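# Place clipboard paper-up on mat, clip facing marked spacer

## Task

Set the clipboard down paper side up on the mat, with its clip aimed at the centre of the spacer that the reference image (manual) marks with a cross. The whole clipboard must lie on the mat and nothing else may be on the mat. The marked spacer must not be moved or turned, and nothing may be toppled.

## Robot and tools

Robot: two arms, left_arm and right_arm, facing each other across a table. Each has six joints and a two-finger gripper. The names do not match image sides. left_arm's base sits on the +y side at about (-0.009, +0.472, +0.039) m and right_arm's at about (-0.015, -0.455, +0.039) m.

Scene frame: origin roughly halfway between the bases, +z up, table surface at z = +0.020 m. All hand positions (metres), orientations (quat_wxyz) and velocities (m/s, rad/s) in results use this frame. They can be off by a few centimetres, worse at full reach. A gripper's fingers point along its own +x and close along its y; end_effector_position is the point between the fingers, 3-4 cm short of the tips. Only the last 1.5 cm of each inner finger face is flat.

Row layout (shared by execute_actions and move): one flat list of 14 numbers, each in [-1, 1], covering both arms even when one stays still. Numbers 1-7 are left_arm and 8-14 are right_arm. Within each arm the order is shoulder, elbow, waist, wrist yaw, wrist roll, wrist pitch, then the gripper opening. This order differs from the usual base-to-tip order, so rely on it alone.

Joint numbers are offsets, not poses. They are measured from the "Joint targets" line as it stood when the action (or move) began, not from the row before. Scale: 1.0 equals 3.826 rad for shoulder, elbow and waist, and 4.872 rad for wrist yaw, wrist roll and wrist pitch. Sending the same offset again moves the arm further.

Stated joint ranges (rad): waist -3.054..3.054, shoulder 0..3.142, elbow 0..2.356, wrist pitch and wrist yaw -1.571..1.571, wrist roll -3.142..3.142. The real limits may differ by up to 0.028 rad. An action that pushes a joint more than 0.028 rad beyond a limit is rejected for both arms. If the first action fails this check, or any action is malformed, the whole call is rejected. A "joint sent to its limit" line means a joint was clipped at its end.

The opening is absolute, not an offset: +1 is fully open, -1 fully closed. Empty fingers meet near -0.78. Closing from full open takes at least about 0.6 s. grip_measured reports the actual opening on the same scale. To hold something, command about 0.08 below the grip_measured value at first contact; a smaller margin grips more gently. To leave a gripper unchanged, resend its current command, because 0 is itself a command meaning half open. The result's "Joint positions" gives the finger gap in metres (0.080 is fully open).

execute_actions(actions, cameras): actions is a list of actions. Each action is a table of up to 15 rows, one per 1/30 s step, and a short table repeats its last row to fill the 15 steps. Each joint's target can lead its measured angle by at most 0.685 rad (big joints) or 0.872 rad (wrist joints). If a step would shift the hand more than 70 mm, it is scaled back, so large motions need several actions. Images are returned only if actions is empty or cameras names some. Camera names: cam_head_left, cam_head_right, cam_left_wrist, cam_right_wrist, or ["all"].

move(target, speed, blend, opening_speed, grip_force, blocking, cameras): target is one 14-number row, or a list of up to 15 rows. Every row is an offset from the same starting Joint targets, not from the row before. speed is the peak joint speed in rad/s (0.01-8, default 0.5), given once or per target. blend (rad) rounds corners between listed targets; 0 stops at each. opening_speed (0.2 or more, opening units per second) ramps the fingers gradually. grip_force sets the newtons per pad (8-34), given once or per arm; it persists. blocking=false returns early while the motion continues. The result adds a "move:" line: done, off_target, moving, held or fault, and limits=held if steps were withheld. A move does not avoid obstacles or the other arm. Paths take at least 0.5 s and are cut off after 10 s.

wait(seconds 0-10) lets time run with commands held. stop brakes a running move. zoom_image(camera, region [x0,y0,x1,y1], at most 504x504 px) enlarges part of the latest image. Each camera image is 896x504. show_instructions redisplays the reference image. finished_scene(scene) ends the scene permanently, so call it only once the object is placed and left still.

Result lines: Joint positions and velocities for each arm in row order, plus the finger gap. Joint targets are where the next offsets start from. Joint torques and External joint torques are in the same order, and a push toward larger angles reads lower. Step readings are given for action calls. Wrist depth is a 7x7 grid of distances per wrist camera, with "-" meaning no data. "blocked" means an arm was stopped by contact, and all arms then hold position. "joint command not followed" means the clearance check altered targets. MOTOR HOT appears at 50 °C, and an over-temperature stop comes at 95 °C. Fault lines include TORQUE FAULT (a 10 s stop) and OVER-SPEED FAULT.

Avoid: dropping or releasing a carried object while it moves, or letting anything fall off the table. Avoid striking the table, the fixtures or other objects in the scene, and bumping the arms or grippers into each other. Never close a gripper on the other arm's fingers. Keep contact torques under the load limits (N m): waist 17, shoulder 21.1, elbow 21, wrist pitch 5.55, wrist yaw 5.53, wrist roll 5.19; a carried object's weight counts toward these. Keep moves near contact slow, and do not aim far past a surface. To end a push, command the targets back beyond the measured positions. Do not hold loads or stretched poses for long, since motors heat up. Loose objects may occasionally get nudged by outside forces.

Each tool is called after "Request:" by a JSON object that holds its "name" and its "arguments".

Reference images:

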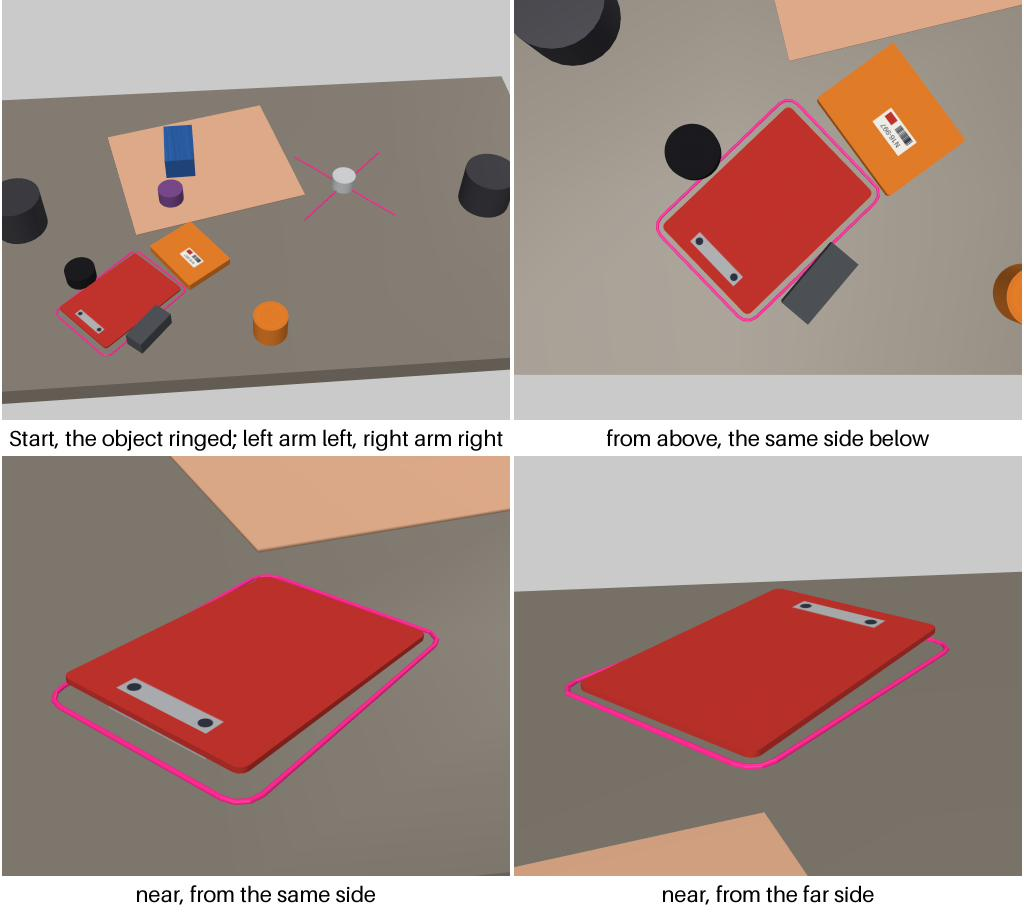

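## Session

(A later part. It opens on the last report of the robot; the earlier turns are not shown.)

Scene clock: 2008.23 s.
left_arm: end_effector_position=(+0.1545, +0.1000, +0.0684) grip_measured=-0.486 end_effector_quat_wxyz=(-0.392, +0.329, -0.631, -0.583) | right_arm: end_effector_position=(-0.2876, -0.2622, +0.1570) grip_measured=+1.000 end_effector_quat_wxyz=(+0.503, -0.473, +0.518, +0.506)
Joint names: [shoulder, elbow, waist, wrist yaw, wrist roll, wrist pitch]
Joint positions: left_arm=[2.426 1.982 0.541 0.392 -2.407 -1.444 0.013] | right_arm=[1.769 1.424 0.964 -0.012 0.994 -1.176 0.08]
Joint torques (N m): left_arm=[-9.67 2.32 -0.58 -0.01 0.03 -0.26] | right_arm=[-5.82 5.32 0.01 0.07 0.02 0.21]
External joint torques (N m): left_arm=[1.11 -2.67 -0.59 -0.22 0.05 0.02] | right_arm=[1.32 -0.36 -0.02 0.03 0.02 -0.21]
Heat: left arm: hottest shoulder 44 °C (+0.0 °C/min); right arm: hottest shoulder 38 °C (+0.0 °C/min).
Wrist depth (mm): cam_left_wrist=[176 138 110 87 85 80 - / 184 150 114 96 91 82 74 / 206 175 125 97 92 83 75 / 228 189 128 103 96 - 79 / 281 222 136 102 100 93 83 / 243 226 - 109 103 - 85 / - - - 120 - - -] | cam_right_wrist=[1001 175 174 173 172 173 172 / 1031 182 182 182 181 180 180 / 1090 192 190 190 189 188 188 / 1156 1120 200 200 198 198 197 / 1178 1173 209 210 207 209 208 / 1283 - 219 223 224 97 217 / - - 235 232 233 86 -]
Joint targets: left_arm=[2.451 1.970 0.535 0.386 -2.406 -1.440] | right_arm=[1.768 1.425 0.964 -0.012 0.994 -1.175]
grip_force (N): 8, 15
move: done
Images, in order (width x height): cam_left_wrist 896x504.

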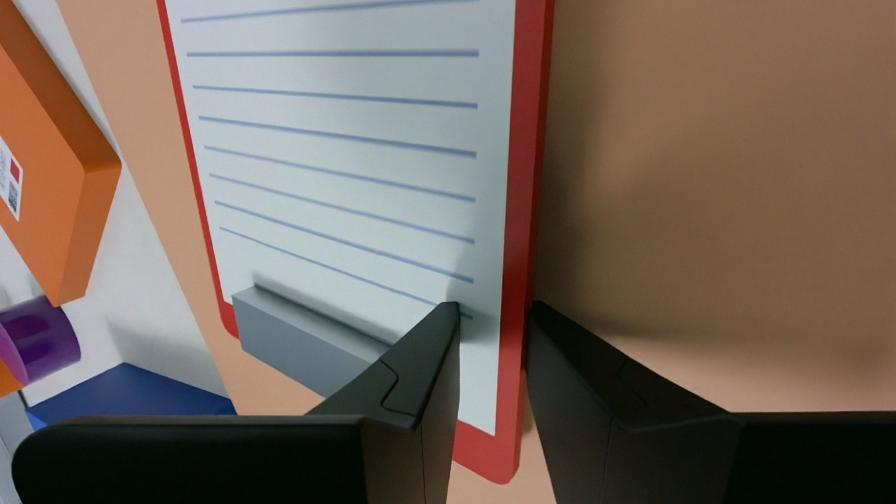

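Request:
{"name": "move", "arguments": {"target": [0, 0, 0, 0, 0, 0, -0.22, 0, 0, 0, 0, 0, 0, 1], "speed": 0.08, "opening_speed": 0.2, "grip_force": [15, 15], "cameras": ["cam_left_wrist"]}}

Scene clock: 2019.60 s.
left_arm: end_effector_position=(+0.1524, +0.1002, +0.0663) grip_measured=-0.224 end_effector_quat_wxyz=(-0.395, +0.325, -0.630, -0.584) | right_arm: end_effector_position=(-0.2876, -0.2622, +0.1570) grip_measured=+1.000 end_effector_quat_wxyz=(+0.503, -0.473, +0.518, +0.506)
Joint names: [shoulder, elbow, waist, wrist yaw, wrist roll, wrist pitch]
Joint positions: left_arm=[2.43 1.98 0.536 0.389 -2.407 -1.445 0.025] | right_arm=[1.769 1.424 0.964 -0.012 0.994 -1.176 0.08]
Joint torques (N m): left_arm=[-10.18 2.39 -0.1 0.07 0.03 -0.21] | right_arm=[-5.83 5.32 0.03 0.06 0.02 0.21]
External joint torques (N m): left_arm=[0.61 -2.58 -0.03 -0.14 0.05 0.09] | right_arm=[1.32 -0.38 0.03 0.02 0.02 -0.22]
Motor temperatures (°C): left_arm=[45 41 28 30 28 30] | right_arm=[38 35 28 29 28 29]
Heat: left arm: hottest shoulder 45 °C (+1.0 °C/min); right arm: hottest shoulder 38 °C (+0.0 °C/min).
Wrist depth (mm): cam_left_wrist=[171 137 111 93 82 - - / 180 147 116 101 88 80 73 / - 173 130 108 94 82 73 / 230 182 133 109 - - 79 / 274 212 142 106 103 89 81 / 247 232 - 116 112 - 83 / - - - 137 121 - -] | cam_right_wrist=[997 173 174 175 173 172 172 / 1026 182 182 181 181 180 180 / 1066 192 190 190 190 189 187 / 1135 1125 200 200 198 197 199 / 1167 1167 209 210 209 209 208 / 1232 - 220 222 221 97 215 / - - 235 235 238 86 -]
Joint targets: left_arm=[2.452 1.970 0.535 0.386 -2.406 -1.440] | right_arm=[1.768 1.425 0.964 -0.012 0.994 -1.175]
grip_force (N): 15, 15
move: done
Images, in order (width x height): cam_left_wrist 896x504.

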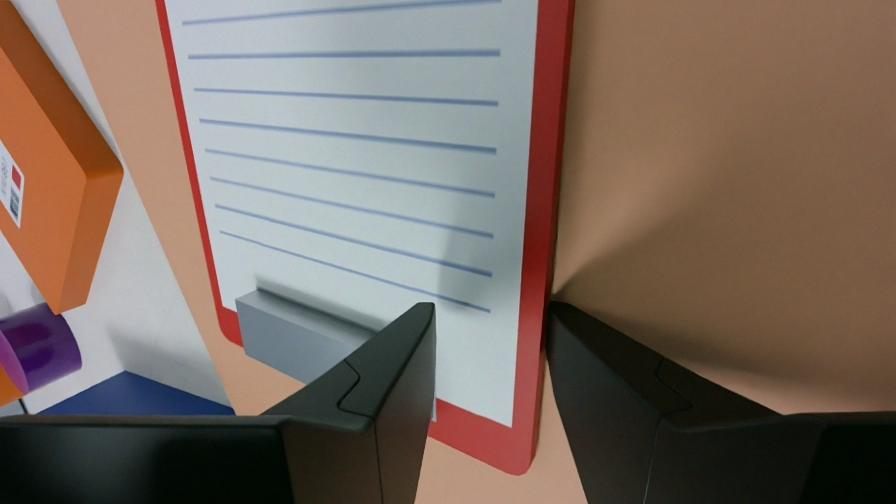

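Request:
{"name": "move", "arguments": {"target": [0.02083, 0.03923, 0.01113, -0.00279, 0.00837, -0.01763, -0.22, 0, 0, 0, 0, 0, 0, 1], "speed": 0.1, "cameras": ["cam_left_wrist", "cam_head_left"]}}

Scene clock: 2038.63 s.
left_arm: end_effector_position=(+0.1671, +0.0977, +0.0669) grip_measured=-0.223 end_effector_quat_wxyz=(-0.393, +0.315, -0.633, -0.589) | right_arm: end_effector_position=(-0.2876, -0.2622, +0.1570) grip_measured=+1.000 end_effector_quat_wxyz=(+0.503, -0.473, +0.518, +0.506)
Joint names: [shoulder, elbow, waist, wrist yaw, wrist roll, wrist pitch]
Joint positions: left_arm=[2.505 2.111 0.563 0.388 -2.367 -1.533 0.025] | right_arm=[1.769 1.424 0.964 -0.012 0.994 -1.176 0.08]
Joint torques (N m): left_arm=[-9.97 4.4 1.52 -0.31 0.04 -0.08] | right_arm=[-5.84 5.33 0.01 0.07 0.02 0.21]
External joint torques (N m): left_arm=[1.25 -0.61 1.52 -0.51 0.07 0.26] | right_arm=[1.33 -0.39 0 0.03 0.02 -0.21]
Heat: left arm: hottest shoulder 44 °C (+1.0 °C/min); right arm: hottest shoulder 38 °C (+0.0 °C/min).
Wrist depth (mm): cam_left_wrist=[183 141 114 93 88 - - / 194 155 122 103 92 80 72 / - 166 131 110 99 82 73 / 237 193 139 113 - - 79 / - 227 137 113 108 89 81 / 244 232 - 121 - - 82 / - - - 137 124 - -] | cam_right_wrist=[997 172 173 174 173 172 172 / 1026 182 183 182 181 181 180 / 1066 193 192 190 189 189 189 / 1125 1135 200 200 199 198 197 / 1196 1156 209 210 209 208 208 / 1250 - 219 222 221 97 217 / - - 236 235 230 86 -]
Joint targets: left_arm=[2.531 2.120 0.578 0.372 -2.365 -1.526] | right_arm=[1.768 1.425 0.964 -0.012 0.994 -1.175]
grip_force (N): 15, 15
move: done
Images, in order (width x height): cam_head_left 896x504, cam_left_wrist 896x504.

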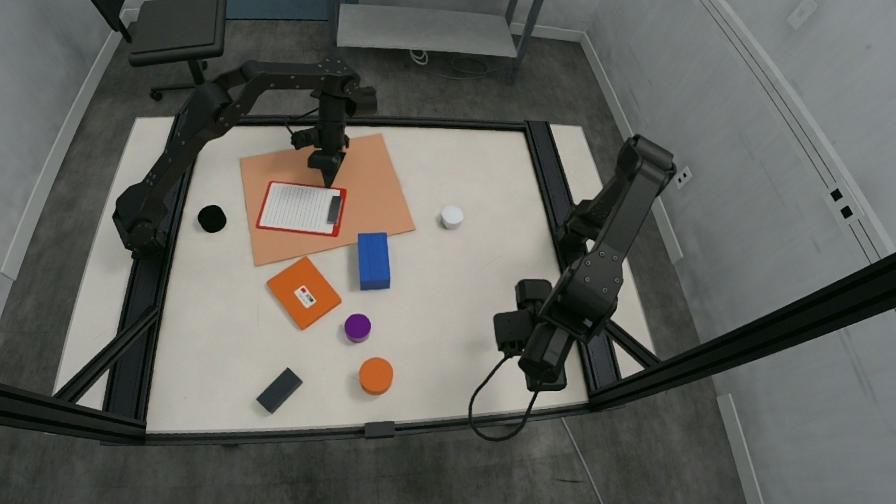

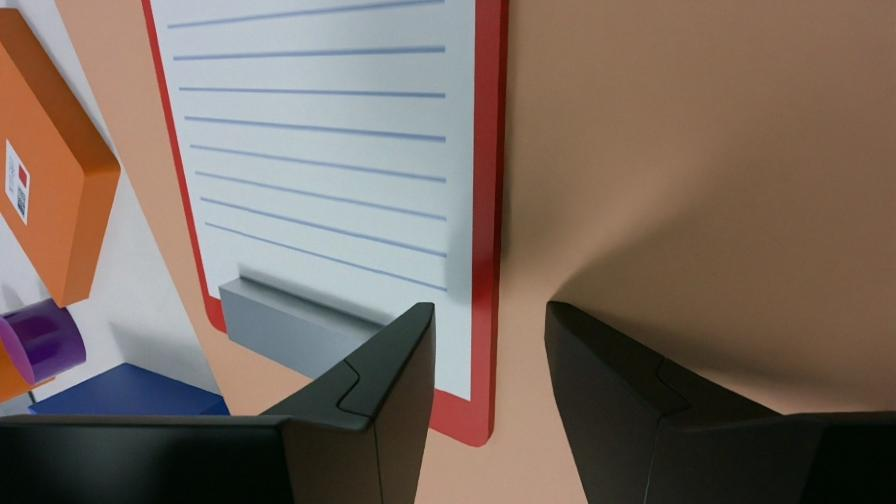

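Request:
{"name": "move", "arguments": {"target": [[0.0121,0.0382,0,0,0,-0.0088,-0.22,0,0,0,0,0,0,1],[0.0108,0.0606,0,0,0,-0.0070,-0.22,0,0,0,0,0,0,1],[-0.0656,0.0374,0,0,0,0.0006,-0.22,0,0,0,0,0,0,1],[-0.3675,-0.0562,-0.3941,-0.0764,0,0.031,-0.22,0,0,0,0,0,0,1]], "speed": [0.15,0.2,0.6,1.0], "blend": [0.02,0.03,0.1,0], "cameras": ["cam_head_left","cam_head_right"]}}

Scene clock: 2137.80 s.
left_arm: end_effector_position=(-0.1816, +0.3384, +0.4747) grip_measured=-0.222 end_effector_quat_wxyz=(-0.372, +0.181, -0.874, +0.254) | right_arm: end_effector_position=(-0.2876, -0.2622, +0.1570) grip_measured=+1.000 end_effector_quat_wxyz=(+0.503, -0.473, +0.518, +0.506)
Joint names: [shoulder, elbow, waist, wrist yaw, wrist roll, wrist pitch]
Joint positions: left_arm=[1.126 1.91 -0.926 0.003 -2.367 -1.377 0.025] | right_arm=[1.769 1.424 0.964 -0.012 0.994 -1.176 0.08]
Joint torques (N m): left_arm=[-1.35 2.4 -0.41 -0.09 0.09 1.52] | right_arm=[-5.82 5.33 0.02 0.07 0.02 0.21]
External joint torques (N m): left_arm=[-0.39 -1.85 -0.41 -0.08 0.06 -0.01] | right_arm=[1.33 -0.3 0.02 0.03 0.02 -0.18]
Motor temperatures (°C): left_arm=[50 44 29 30 27 30] | right_arm=[38 35 28 29 28 29]
Heat: left arm: hottest shoulder 50 °C (+2.0 °C/min); right arm: hottest shoulder 38 °C (+0.0 °C/min). Fold the left arm in close to its base, or ease its load, before you think long.
Wrist depth (mm): cam_left_wrist=[1288 1443 1740 2153 2886 - 2101 / 1397 1631 1787 2245 - 2021 - / 284 1582 2068 2601 - - - / 1717 2245 2324 1787 2284 2765 - / 2005 1251 1216 93 - - - / - - - 78 - - - / - - - 1751 - - -] | cam_right_wrist=[985 176 174 173 173 173 172 / 1057 183 182 182 182 181 180 / 1066 193 191 190 189 188 188 / 1130 1130 200 199 199 198 197 / 1207 1190 209 210 209 208 208 / 1250 - 220 221 221 97 216 / - - 233 237 233 86 -]
Joint targets: left_arm=[1.125 1.905 -0.930 0.000 -2.365 -1.375] | right_arm=[1.768 1.425 0.964 -0.012 0.994 -1.175]
MOTOR HOT: the shoulder of the left arm reports 50 °C; the controller stops that arm at 95 °C. To cool a motor, set the load down, stop pushing, or move to a pose that needs little force.
grip_force (N): 15, 15
move: done
Images, in order (width x height): cam_head_left 896x504, cam_head_right 896x504.

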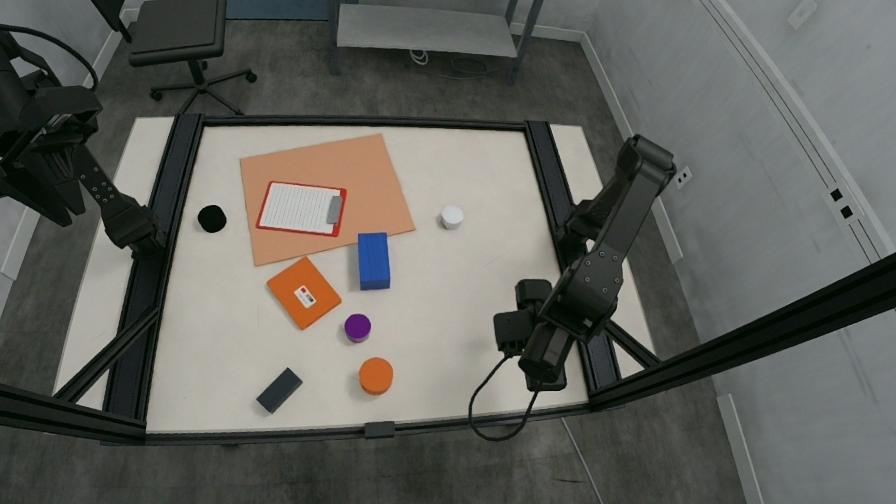

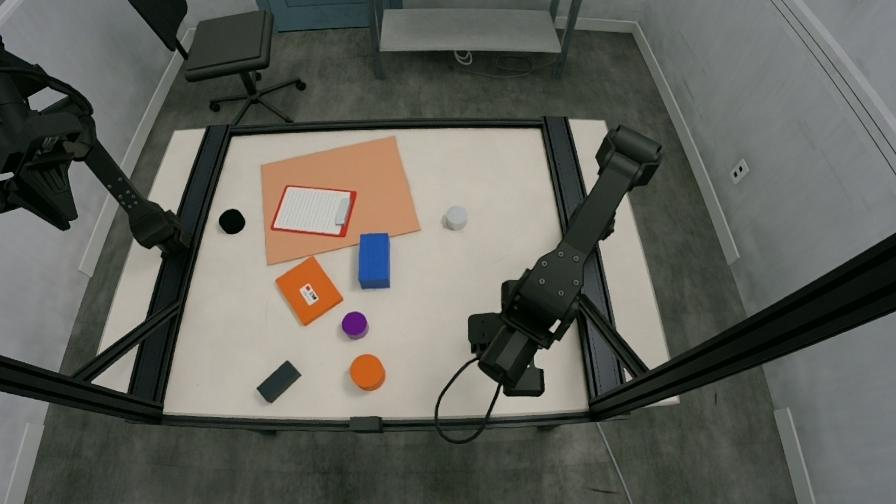

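Request:
{"name": "zoom_image", "arguments": {"camera": "cam_head_left", "region": [230, 120, 482, 300]}}

Request:
{"name": "zoom_image", "arguments": {"camera": "cam_head_right", "region": [250, 120, 490, 300]}}

Scaled by 2.000 from the camera's 896x504 image, which has a finer 1280x720 frame.

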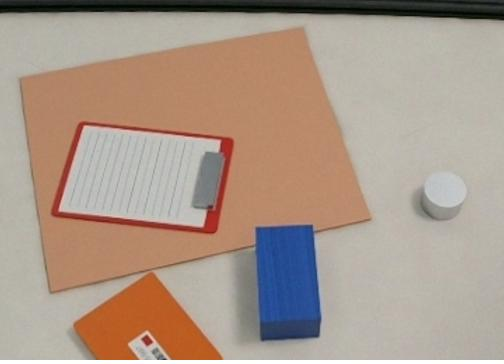

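Scaled by 2.100 from the camera's 896x504 image, which has a finer 1280x720 frame.

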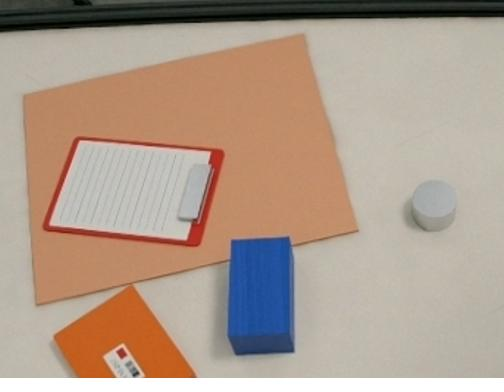

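Request:
{"name": "zoom_image", "arguments": {"camera": "cam_head_left", "region": [335, 215, 419, 305]}}

Request:
{"name": "zoom_image", "arguments": {"camera": "cam_head_right", "region": [335, 215, 419, 305]}}

Scaled by 5.600 from the camera's 896x504 image, which has a finer 1280x720 frame.

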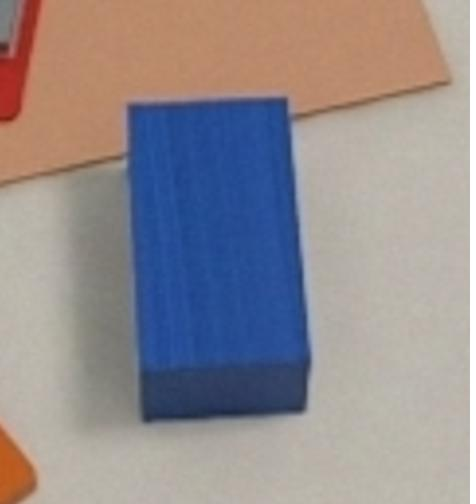

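Scaled by 5.600 from the camera's 896x504 image, which has a finer 1280x720 frame.

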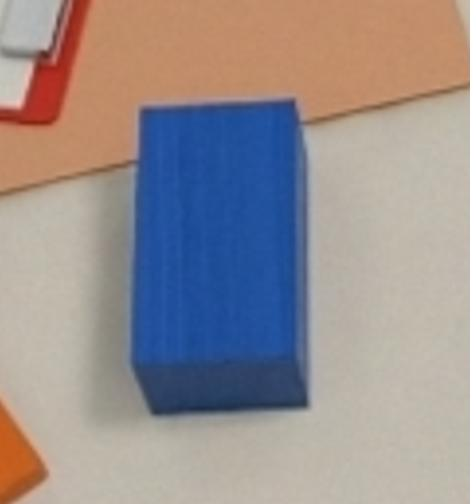

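Request:
{"name": "move", "arguments": {"target": [0,0,0,0,0,0,-0.22,0.1502,0.2206,-0.2271,0.0025,0.1279,-0.0662,1], "speed": 0.9, "cameras": ["cam_right_wrist"]}}

Scene clock: 2230.77 s.
left_arm: end_effector_position=(-0.1816, +0.3384, +0.4747) grip_measured=-0.222 end_effector_quat_wxyz=(-0.372, +0.181, -0.874, +0.254) | right_arm: end_effector_position=(-0.0522, -0.0046, +0.1592) grip_measured=+1.000 end_effector_quat_wxyz=(+0.707, -0.011, +0.707, +0.017)
Joint names: [shoulder, elbow, waist, wrist yaw, wrist roll, wrist pitch]
Joint positions: left_arm=[1.126 1.91 -0.926 0.003 -2.367 -1.377 0.025] | right_arm=[2.328 2.26 0.096 0 1.614 -1.495 0.08]
Joint torques (N m): left_arm=[-1.27 2.35 -0.41 -0.09 0.09 1.52] | right_arm=[-7.23 6.12 -0.13 0.08 0.12 -0.11]
External joint torques (N m): left_arm=[-0.28 -1.9 -0.42 -0.07 0.06 0.01] | right_arm=[3.43 0.62 -0.13 0.02 0.12 -0.43]
Motor temperatures (°C): left_arm=[36 39 28 30 27 38] | right_arm=[38 35 28 29 28 29]
Heat: left arm: hottest elbow 39 °C (-2.0 °C/min); right arm: hottest shoulder 38 °C (+0.0 °C/min).
Wrist depth (mm): cam_left_wrist=[1281 1459 1787 2118 2575 2207 1695 / 1428 1582 1863 2264 - 2410 1787 / 272 - 1850 2627 - 2226 1876 / 1728 2036 - 1428 - - 1975 / 1903 1233 1288 93 2101 - - / - 241 - 78 - - - / - - - 81 - - -] | cam_right_wrist=[161 164 167 169 170 175 176 / 172 172 176 177 177 183 185 / 179 179 180 152 189 192 194 / 186 192 191 146 197 200 204 / - 196 155 153 208 210 214 / - - 157 161 218 97 223 / - - 224 169 231 86 -]
Joint targets: left_arm=[1.125 1.905 -0.930 0.000 -2.365 -1.375] | right_arm=[2.343 2.270 0.095 0.000 1.617 -1.498]
MOTOR HOT: cleared for the motors of the left arm.
grip_force (N): 15, 15
move: done
Images, in order (width x height): cam_right_wrist 896x504.

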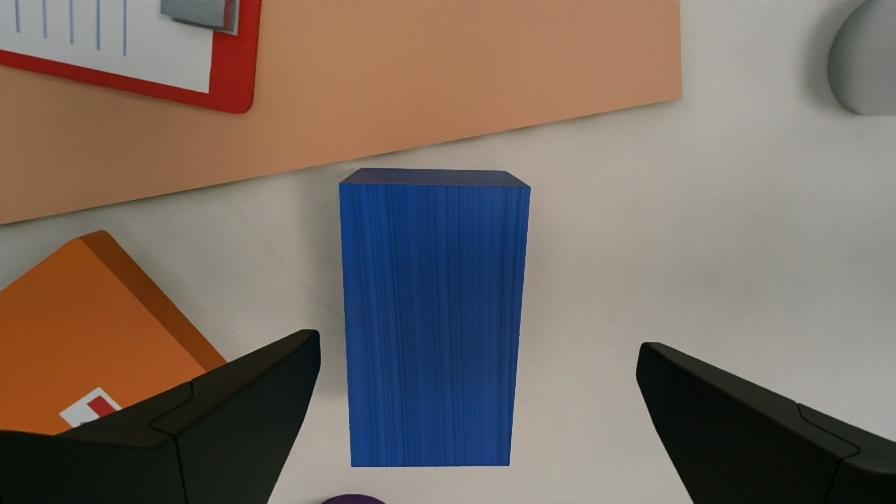

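Request:
{"name": "move", "arguments": {"target": [[0,0,0,0,0,0,-0.22,0.0114,-0.0113,0,0,0,0.0179,1],[0,0,0,0,0,0,-0.22,0.0130,-0.0609,0,0,0,0.0580,0.40],[0,0,0,0,0,0,-0.22,0.0130,-0.0609,0.0168,0,0,0.0580,0.40],[0,0,0,0,0,0,-0.22,0.0130,-0.0609,0.0168,0,0,0.0580,1],[0,0,0,0,0,0,-0.22,0.0114,-0.0113,0.0168,0,0,0.0179,1]], "speed": [0.4,0.3,0.12,0.3,0.3], "blend": [0.02,0,0,0,0], "opening_speed": 1.2, "grip_force": 15, "cameras": ["cam_right_wrist","cam_head_left"]}}

Scene clock: 2294.37 s.
left_arm: end_effector_position=(-0.1816, +0.3384, +0.4747) grip_measured=-0.222 end_effector_quat_wxyz=(-0.372, +0.181, -0.874, +0.254) | right_arm: end_effector_position=(-0.0811, +0.0032, +0.1258) grip_measured=+0.997 end_effector_quat_wxyz=(+0.706, -0.036, +0.706, +0.035)
Joint names: [shoulder, elbow, waist, wrist yaw, wrist roll, wrist pitch]
Joint positions: left_arm=[1.126 1.91 -0.926 0.003 -2.367 -1.377 0.025] | right_arm=[2.38 2.217 0.157 0.001 1.614 -1.408 0.08]
Joint torques (N m): left_arm=[-1.27 2.36 -0.41 -0.09 0.08 1.52] | right_arm=[-8.32 6.14 0.27 0.07 0.1 -0.1]
External joint torques (N m): left_arm=[-0.32 -1.89 -0.41 -0.08 0.06 -0.01] | right_arm=[2.68 0.57 0.27 0.01 0.1 -0.41]
Motor temperatures (°C): left_arm=[34 38 28 30 27 39] | right_arm=[44 35 28 29 28 29]
Heat: left arm: hottest wrist pitch 39 °C (+1.0 °C/min); right arm: hottest shoulder 44 °C (+5.1 °C/min).
Wrist depth (mm): cam_left_wrist=[1333 1412 1673 2226 2627 - 1695 / 1412 1652 1799 2245 - 2153 - / 281 1611 1960 2036 2478 - 2021 / 279 1717 - 1333 - - - / 1946 270 1227 93 - - - / - 241 - 79 - - - / - - - 1799 - - -] | cam_right_wrist=[133 135 137 138 139 144 146 / 137 143 144 147 149 150 153 / - 150 151 150 153 158 161 / 144 156 156 110 114 165 168 / - 159 116 115 119 172 175 / - - 118 122 125 97 185 / - - 182 129 133 86 -]
Joint targets: left_arm=[1.125 1.905 -0.930 0.000 -2.365 -1.375] | right_arm=[2.386 2.227 0.159 0.000 1.617 -1.410]
grip_force (N): 15, 15
move: done
Images, in order (width x height): cam_head_left 896x504, cam_right_wrist 896x504.

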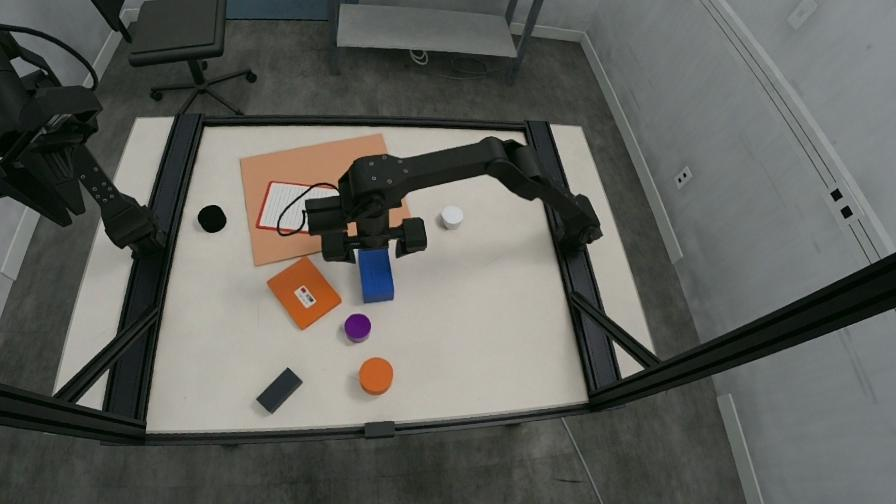

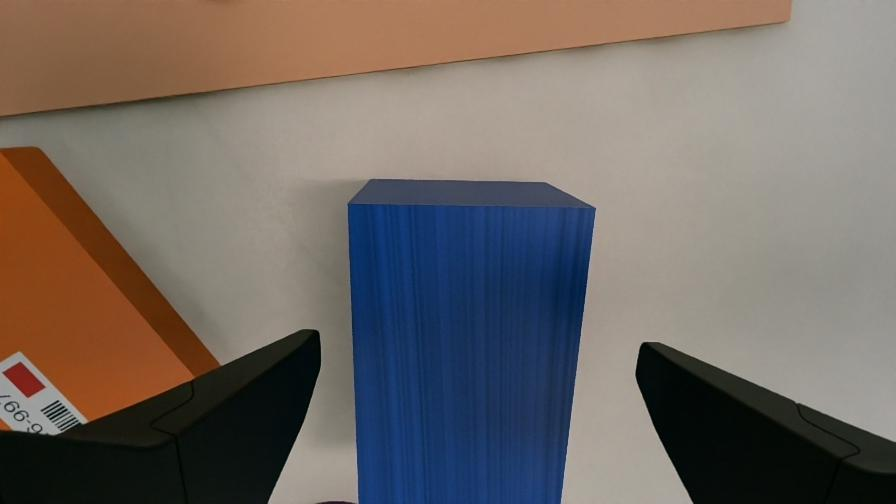

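Request:
{"name": "move", "arguments": {"target": [0,0,0,0,0,0,-0.22,-0.1615,-0.2096,0.2104,0,-0.1279,0.0482,1], "speed": 0.9, "cameras": ["cam_head_left"]}}

Scene clock: 2302.80 s.
left_arm: end_effector_position=(-0.1816, +0.3384, +0.4747) grip_measured=-0.222 end_effector_quat_wxyz=(-0.372, +0.181, -0.874, +0.254) | right_arm: end_effector_position=(-0.2878, -0.2600, +0.1549) grip_measured=+0.998 end_effector_quat_wxyz=(+0.508, -0.474, +0.514, +0.503)
Joint names: [shoulder, elbow, waist, wrist yaw, wrist roll, wrist pitch]
Joint positions: left_arm=[1.126 1.91 -0.926 0.003 -2.367 -1.377 0.025] | right_arm=[1.782 1.432 0.964 -0.001 0.996 -1.179 0.08]
Joint torques (N m): left_arm=[-1.26 2.36 -0.4 -0.09 0.09 1.52] | right_arm=[-7.17 4.32 0 0.09 -0.04 0.4]
External joint torques (N m): left_arm=[-0.15 -1.99 -0.42 -0.06 0.06 -0.02] | right_arm=[0.03 -1.29 0.05 0.04 -0.04 0.01]
Heat: left arm: hottest wrist pitch 39 °C (+0.0 °C/min); right arm: hottest shoulder 44 °C (+3.0 °C/min).
Wrist depth (mm): cam_left_wrist=[1313 1459 1837 2136 2708 1695 1717 / 1368 1631 1824 2226 - 2410 2021 / 297 1592 2304 1975 - 2245 1837 / 1662 2068 - 1412 - 2005 - / 1975 269 1245 93 - - - / - 242 - 78 - - - / - - - 1824 - - -] | cam_right_wrist=[977 172 172 172 172 172 172 / 1005 179 180 179 180 179 180 / 1048 189 188 188 187 186 188 / 1109 201 197 199 197 199 197 / 1162 1196 205 206 207 207 207 / 1225 - 216 221 218 97 216 / - - 231 231 232 86 -]
Joint targets: left_arm=[1.125 1.905 -0.930 0.000 -2.365 -1.375] | right_arm=[1.768 1.424 0.964 0.000 0.994 -1.176]
grip_force (N): 15, 15
move: done
Images, in order (width x height): cam_head_left 896x504.

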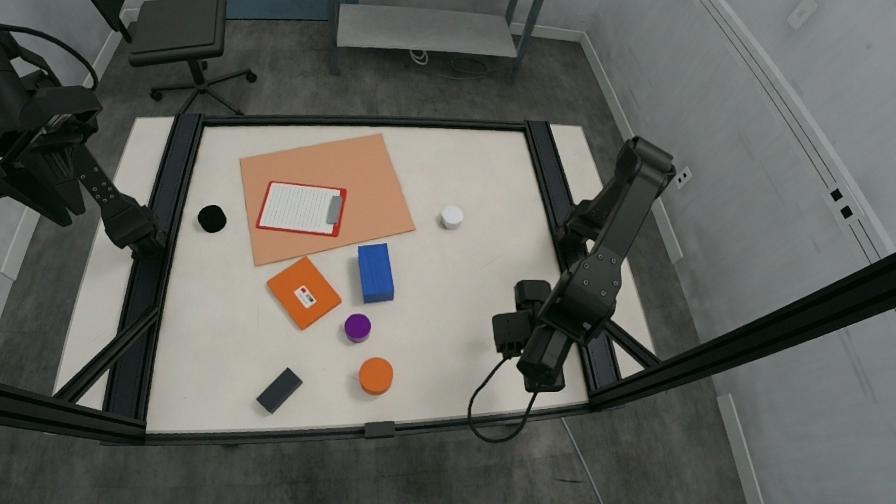

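Request:
{"name": "finished_scene", "arguments": {"scene": 1}}

The scene is finished: the task was done.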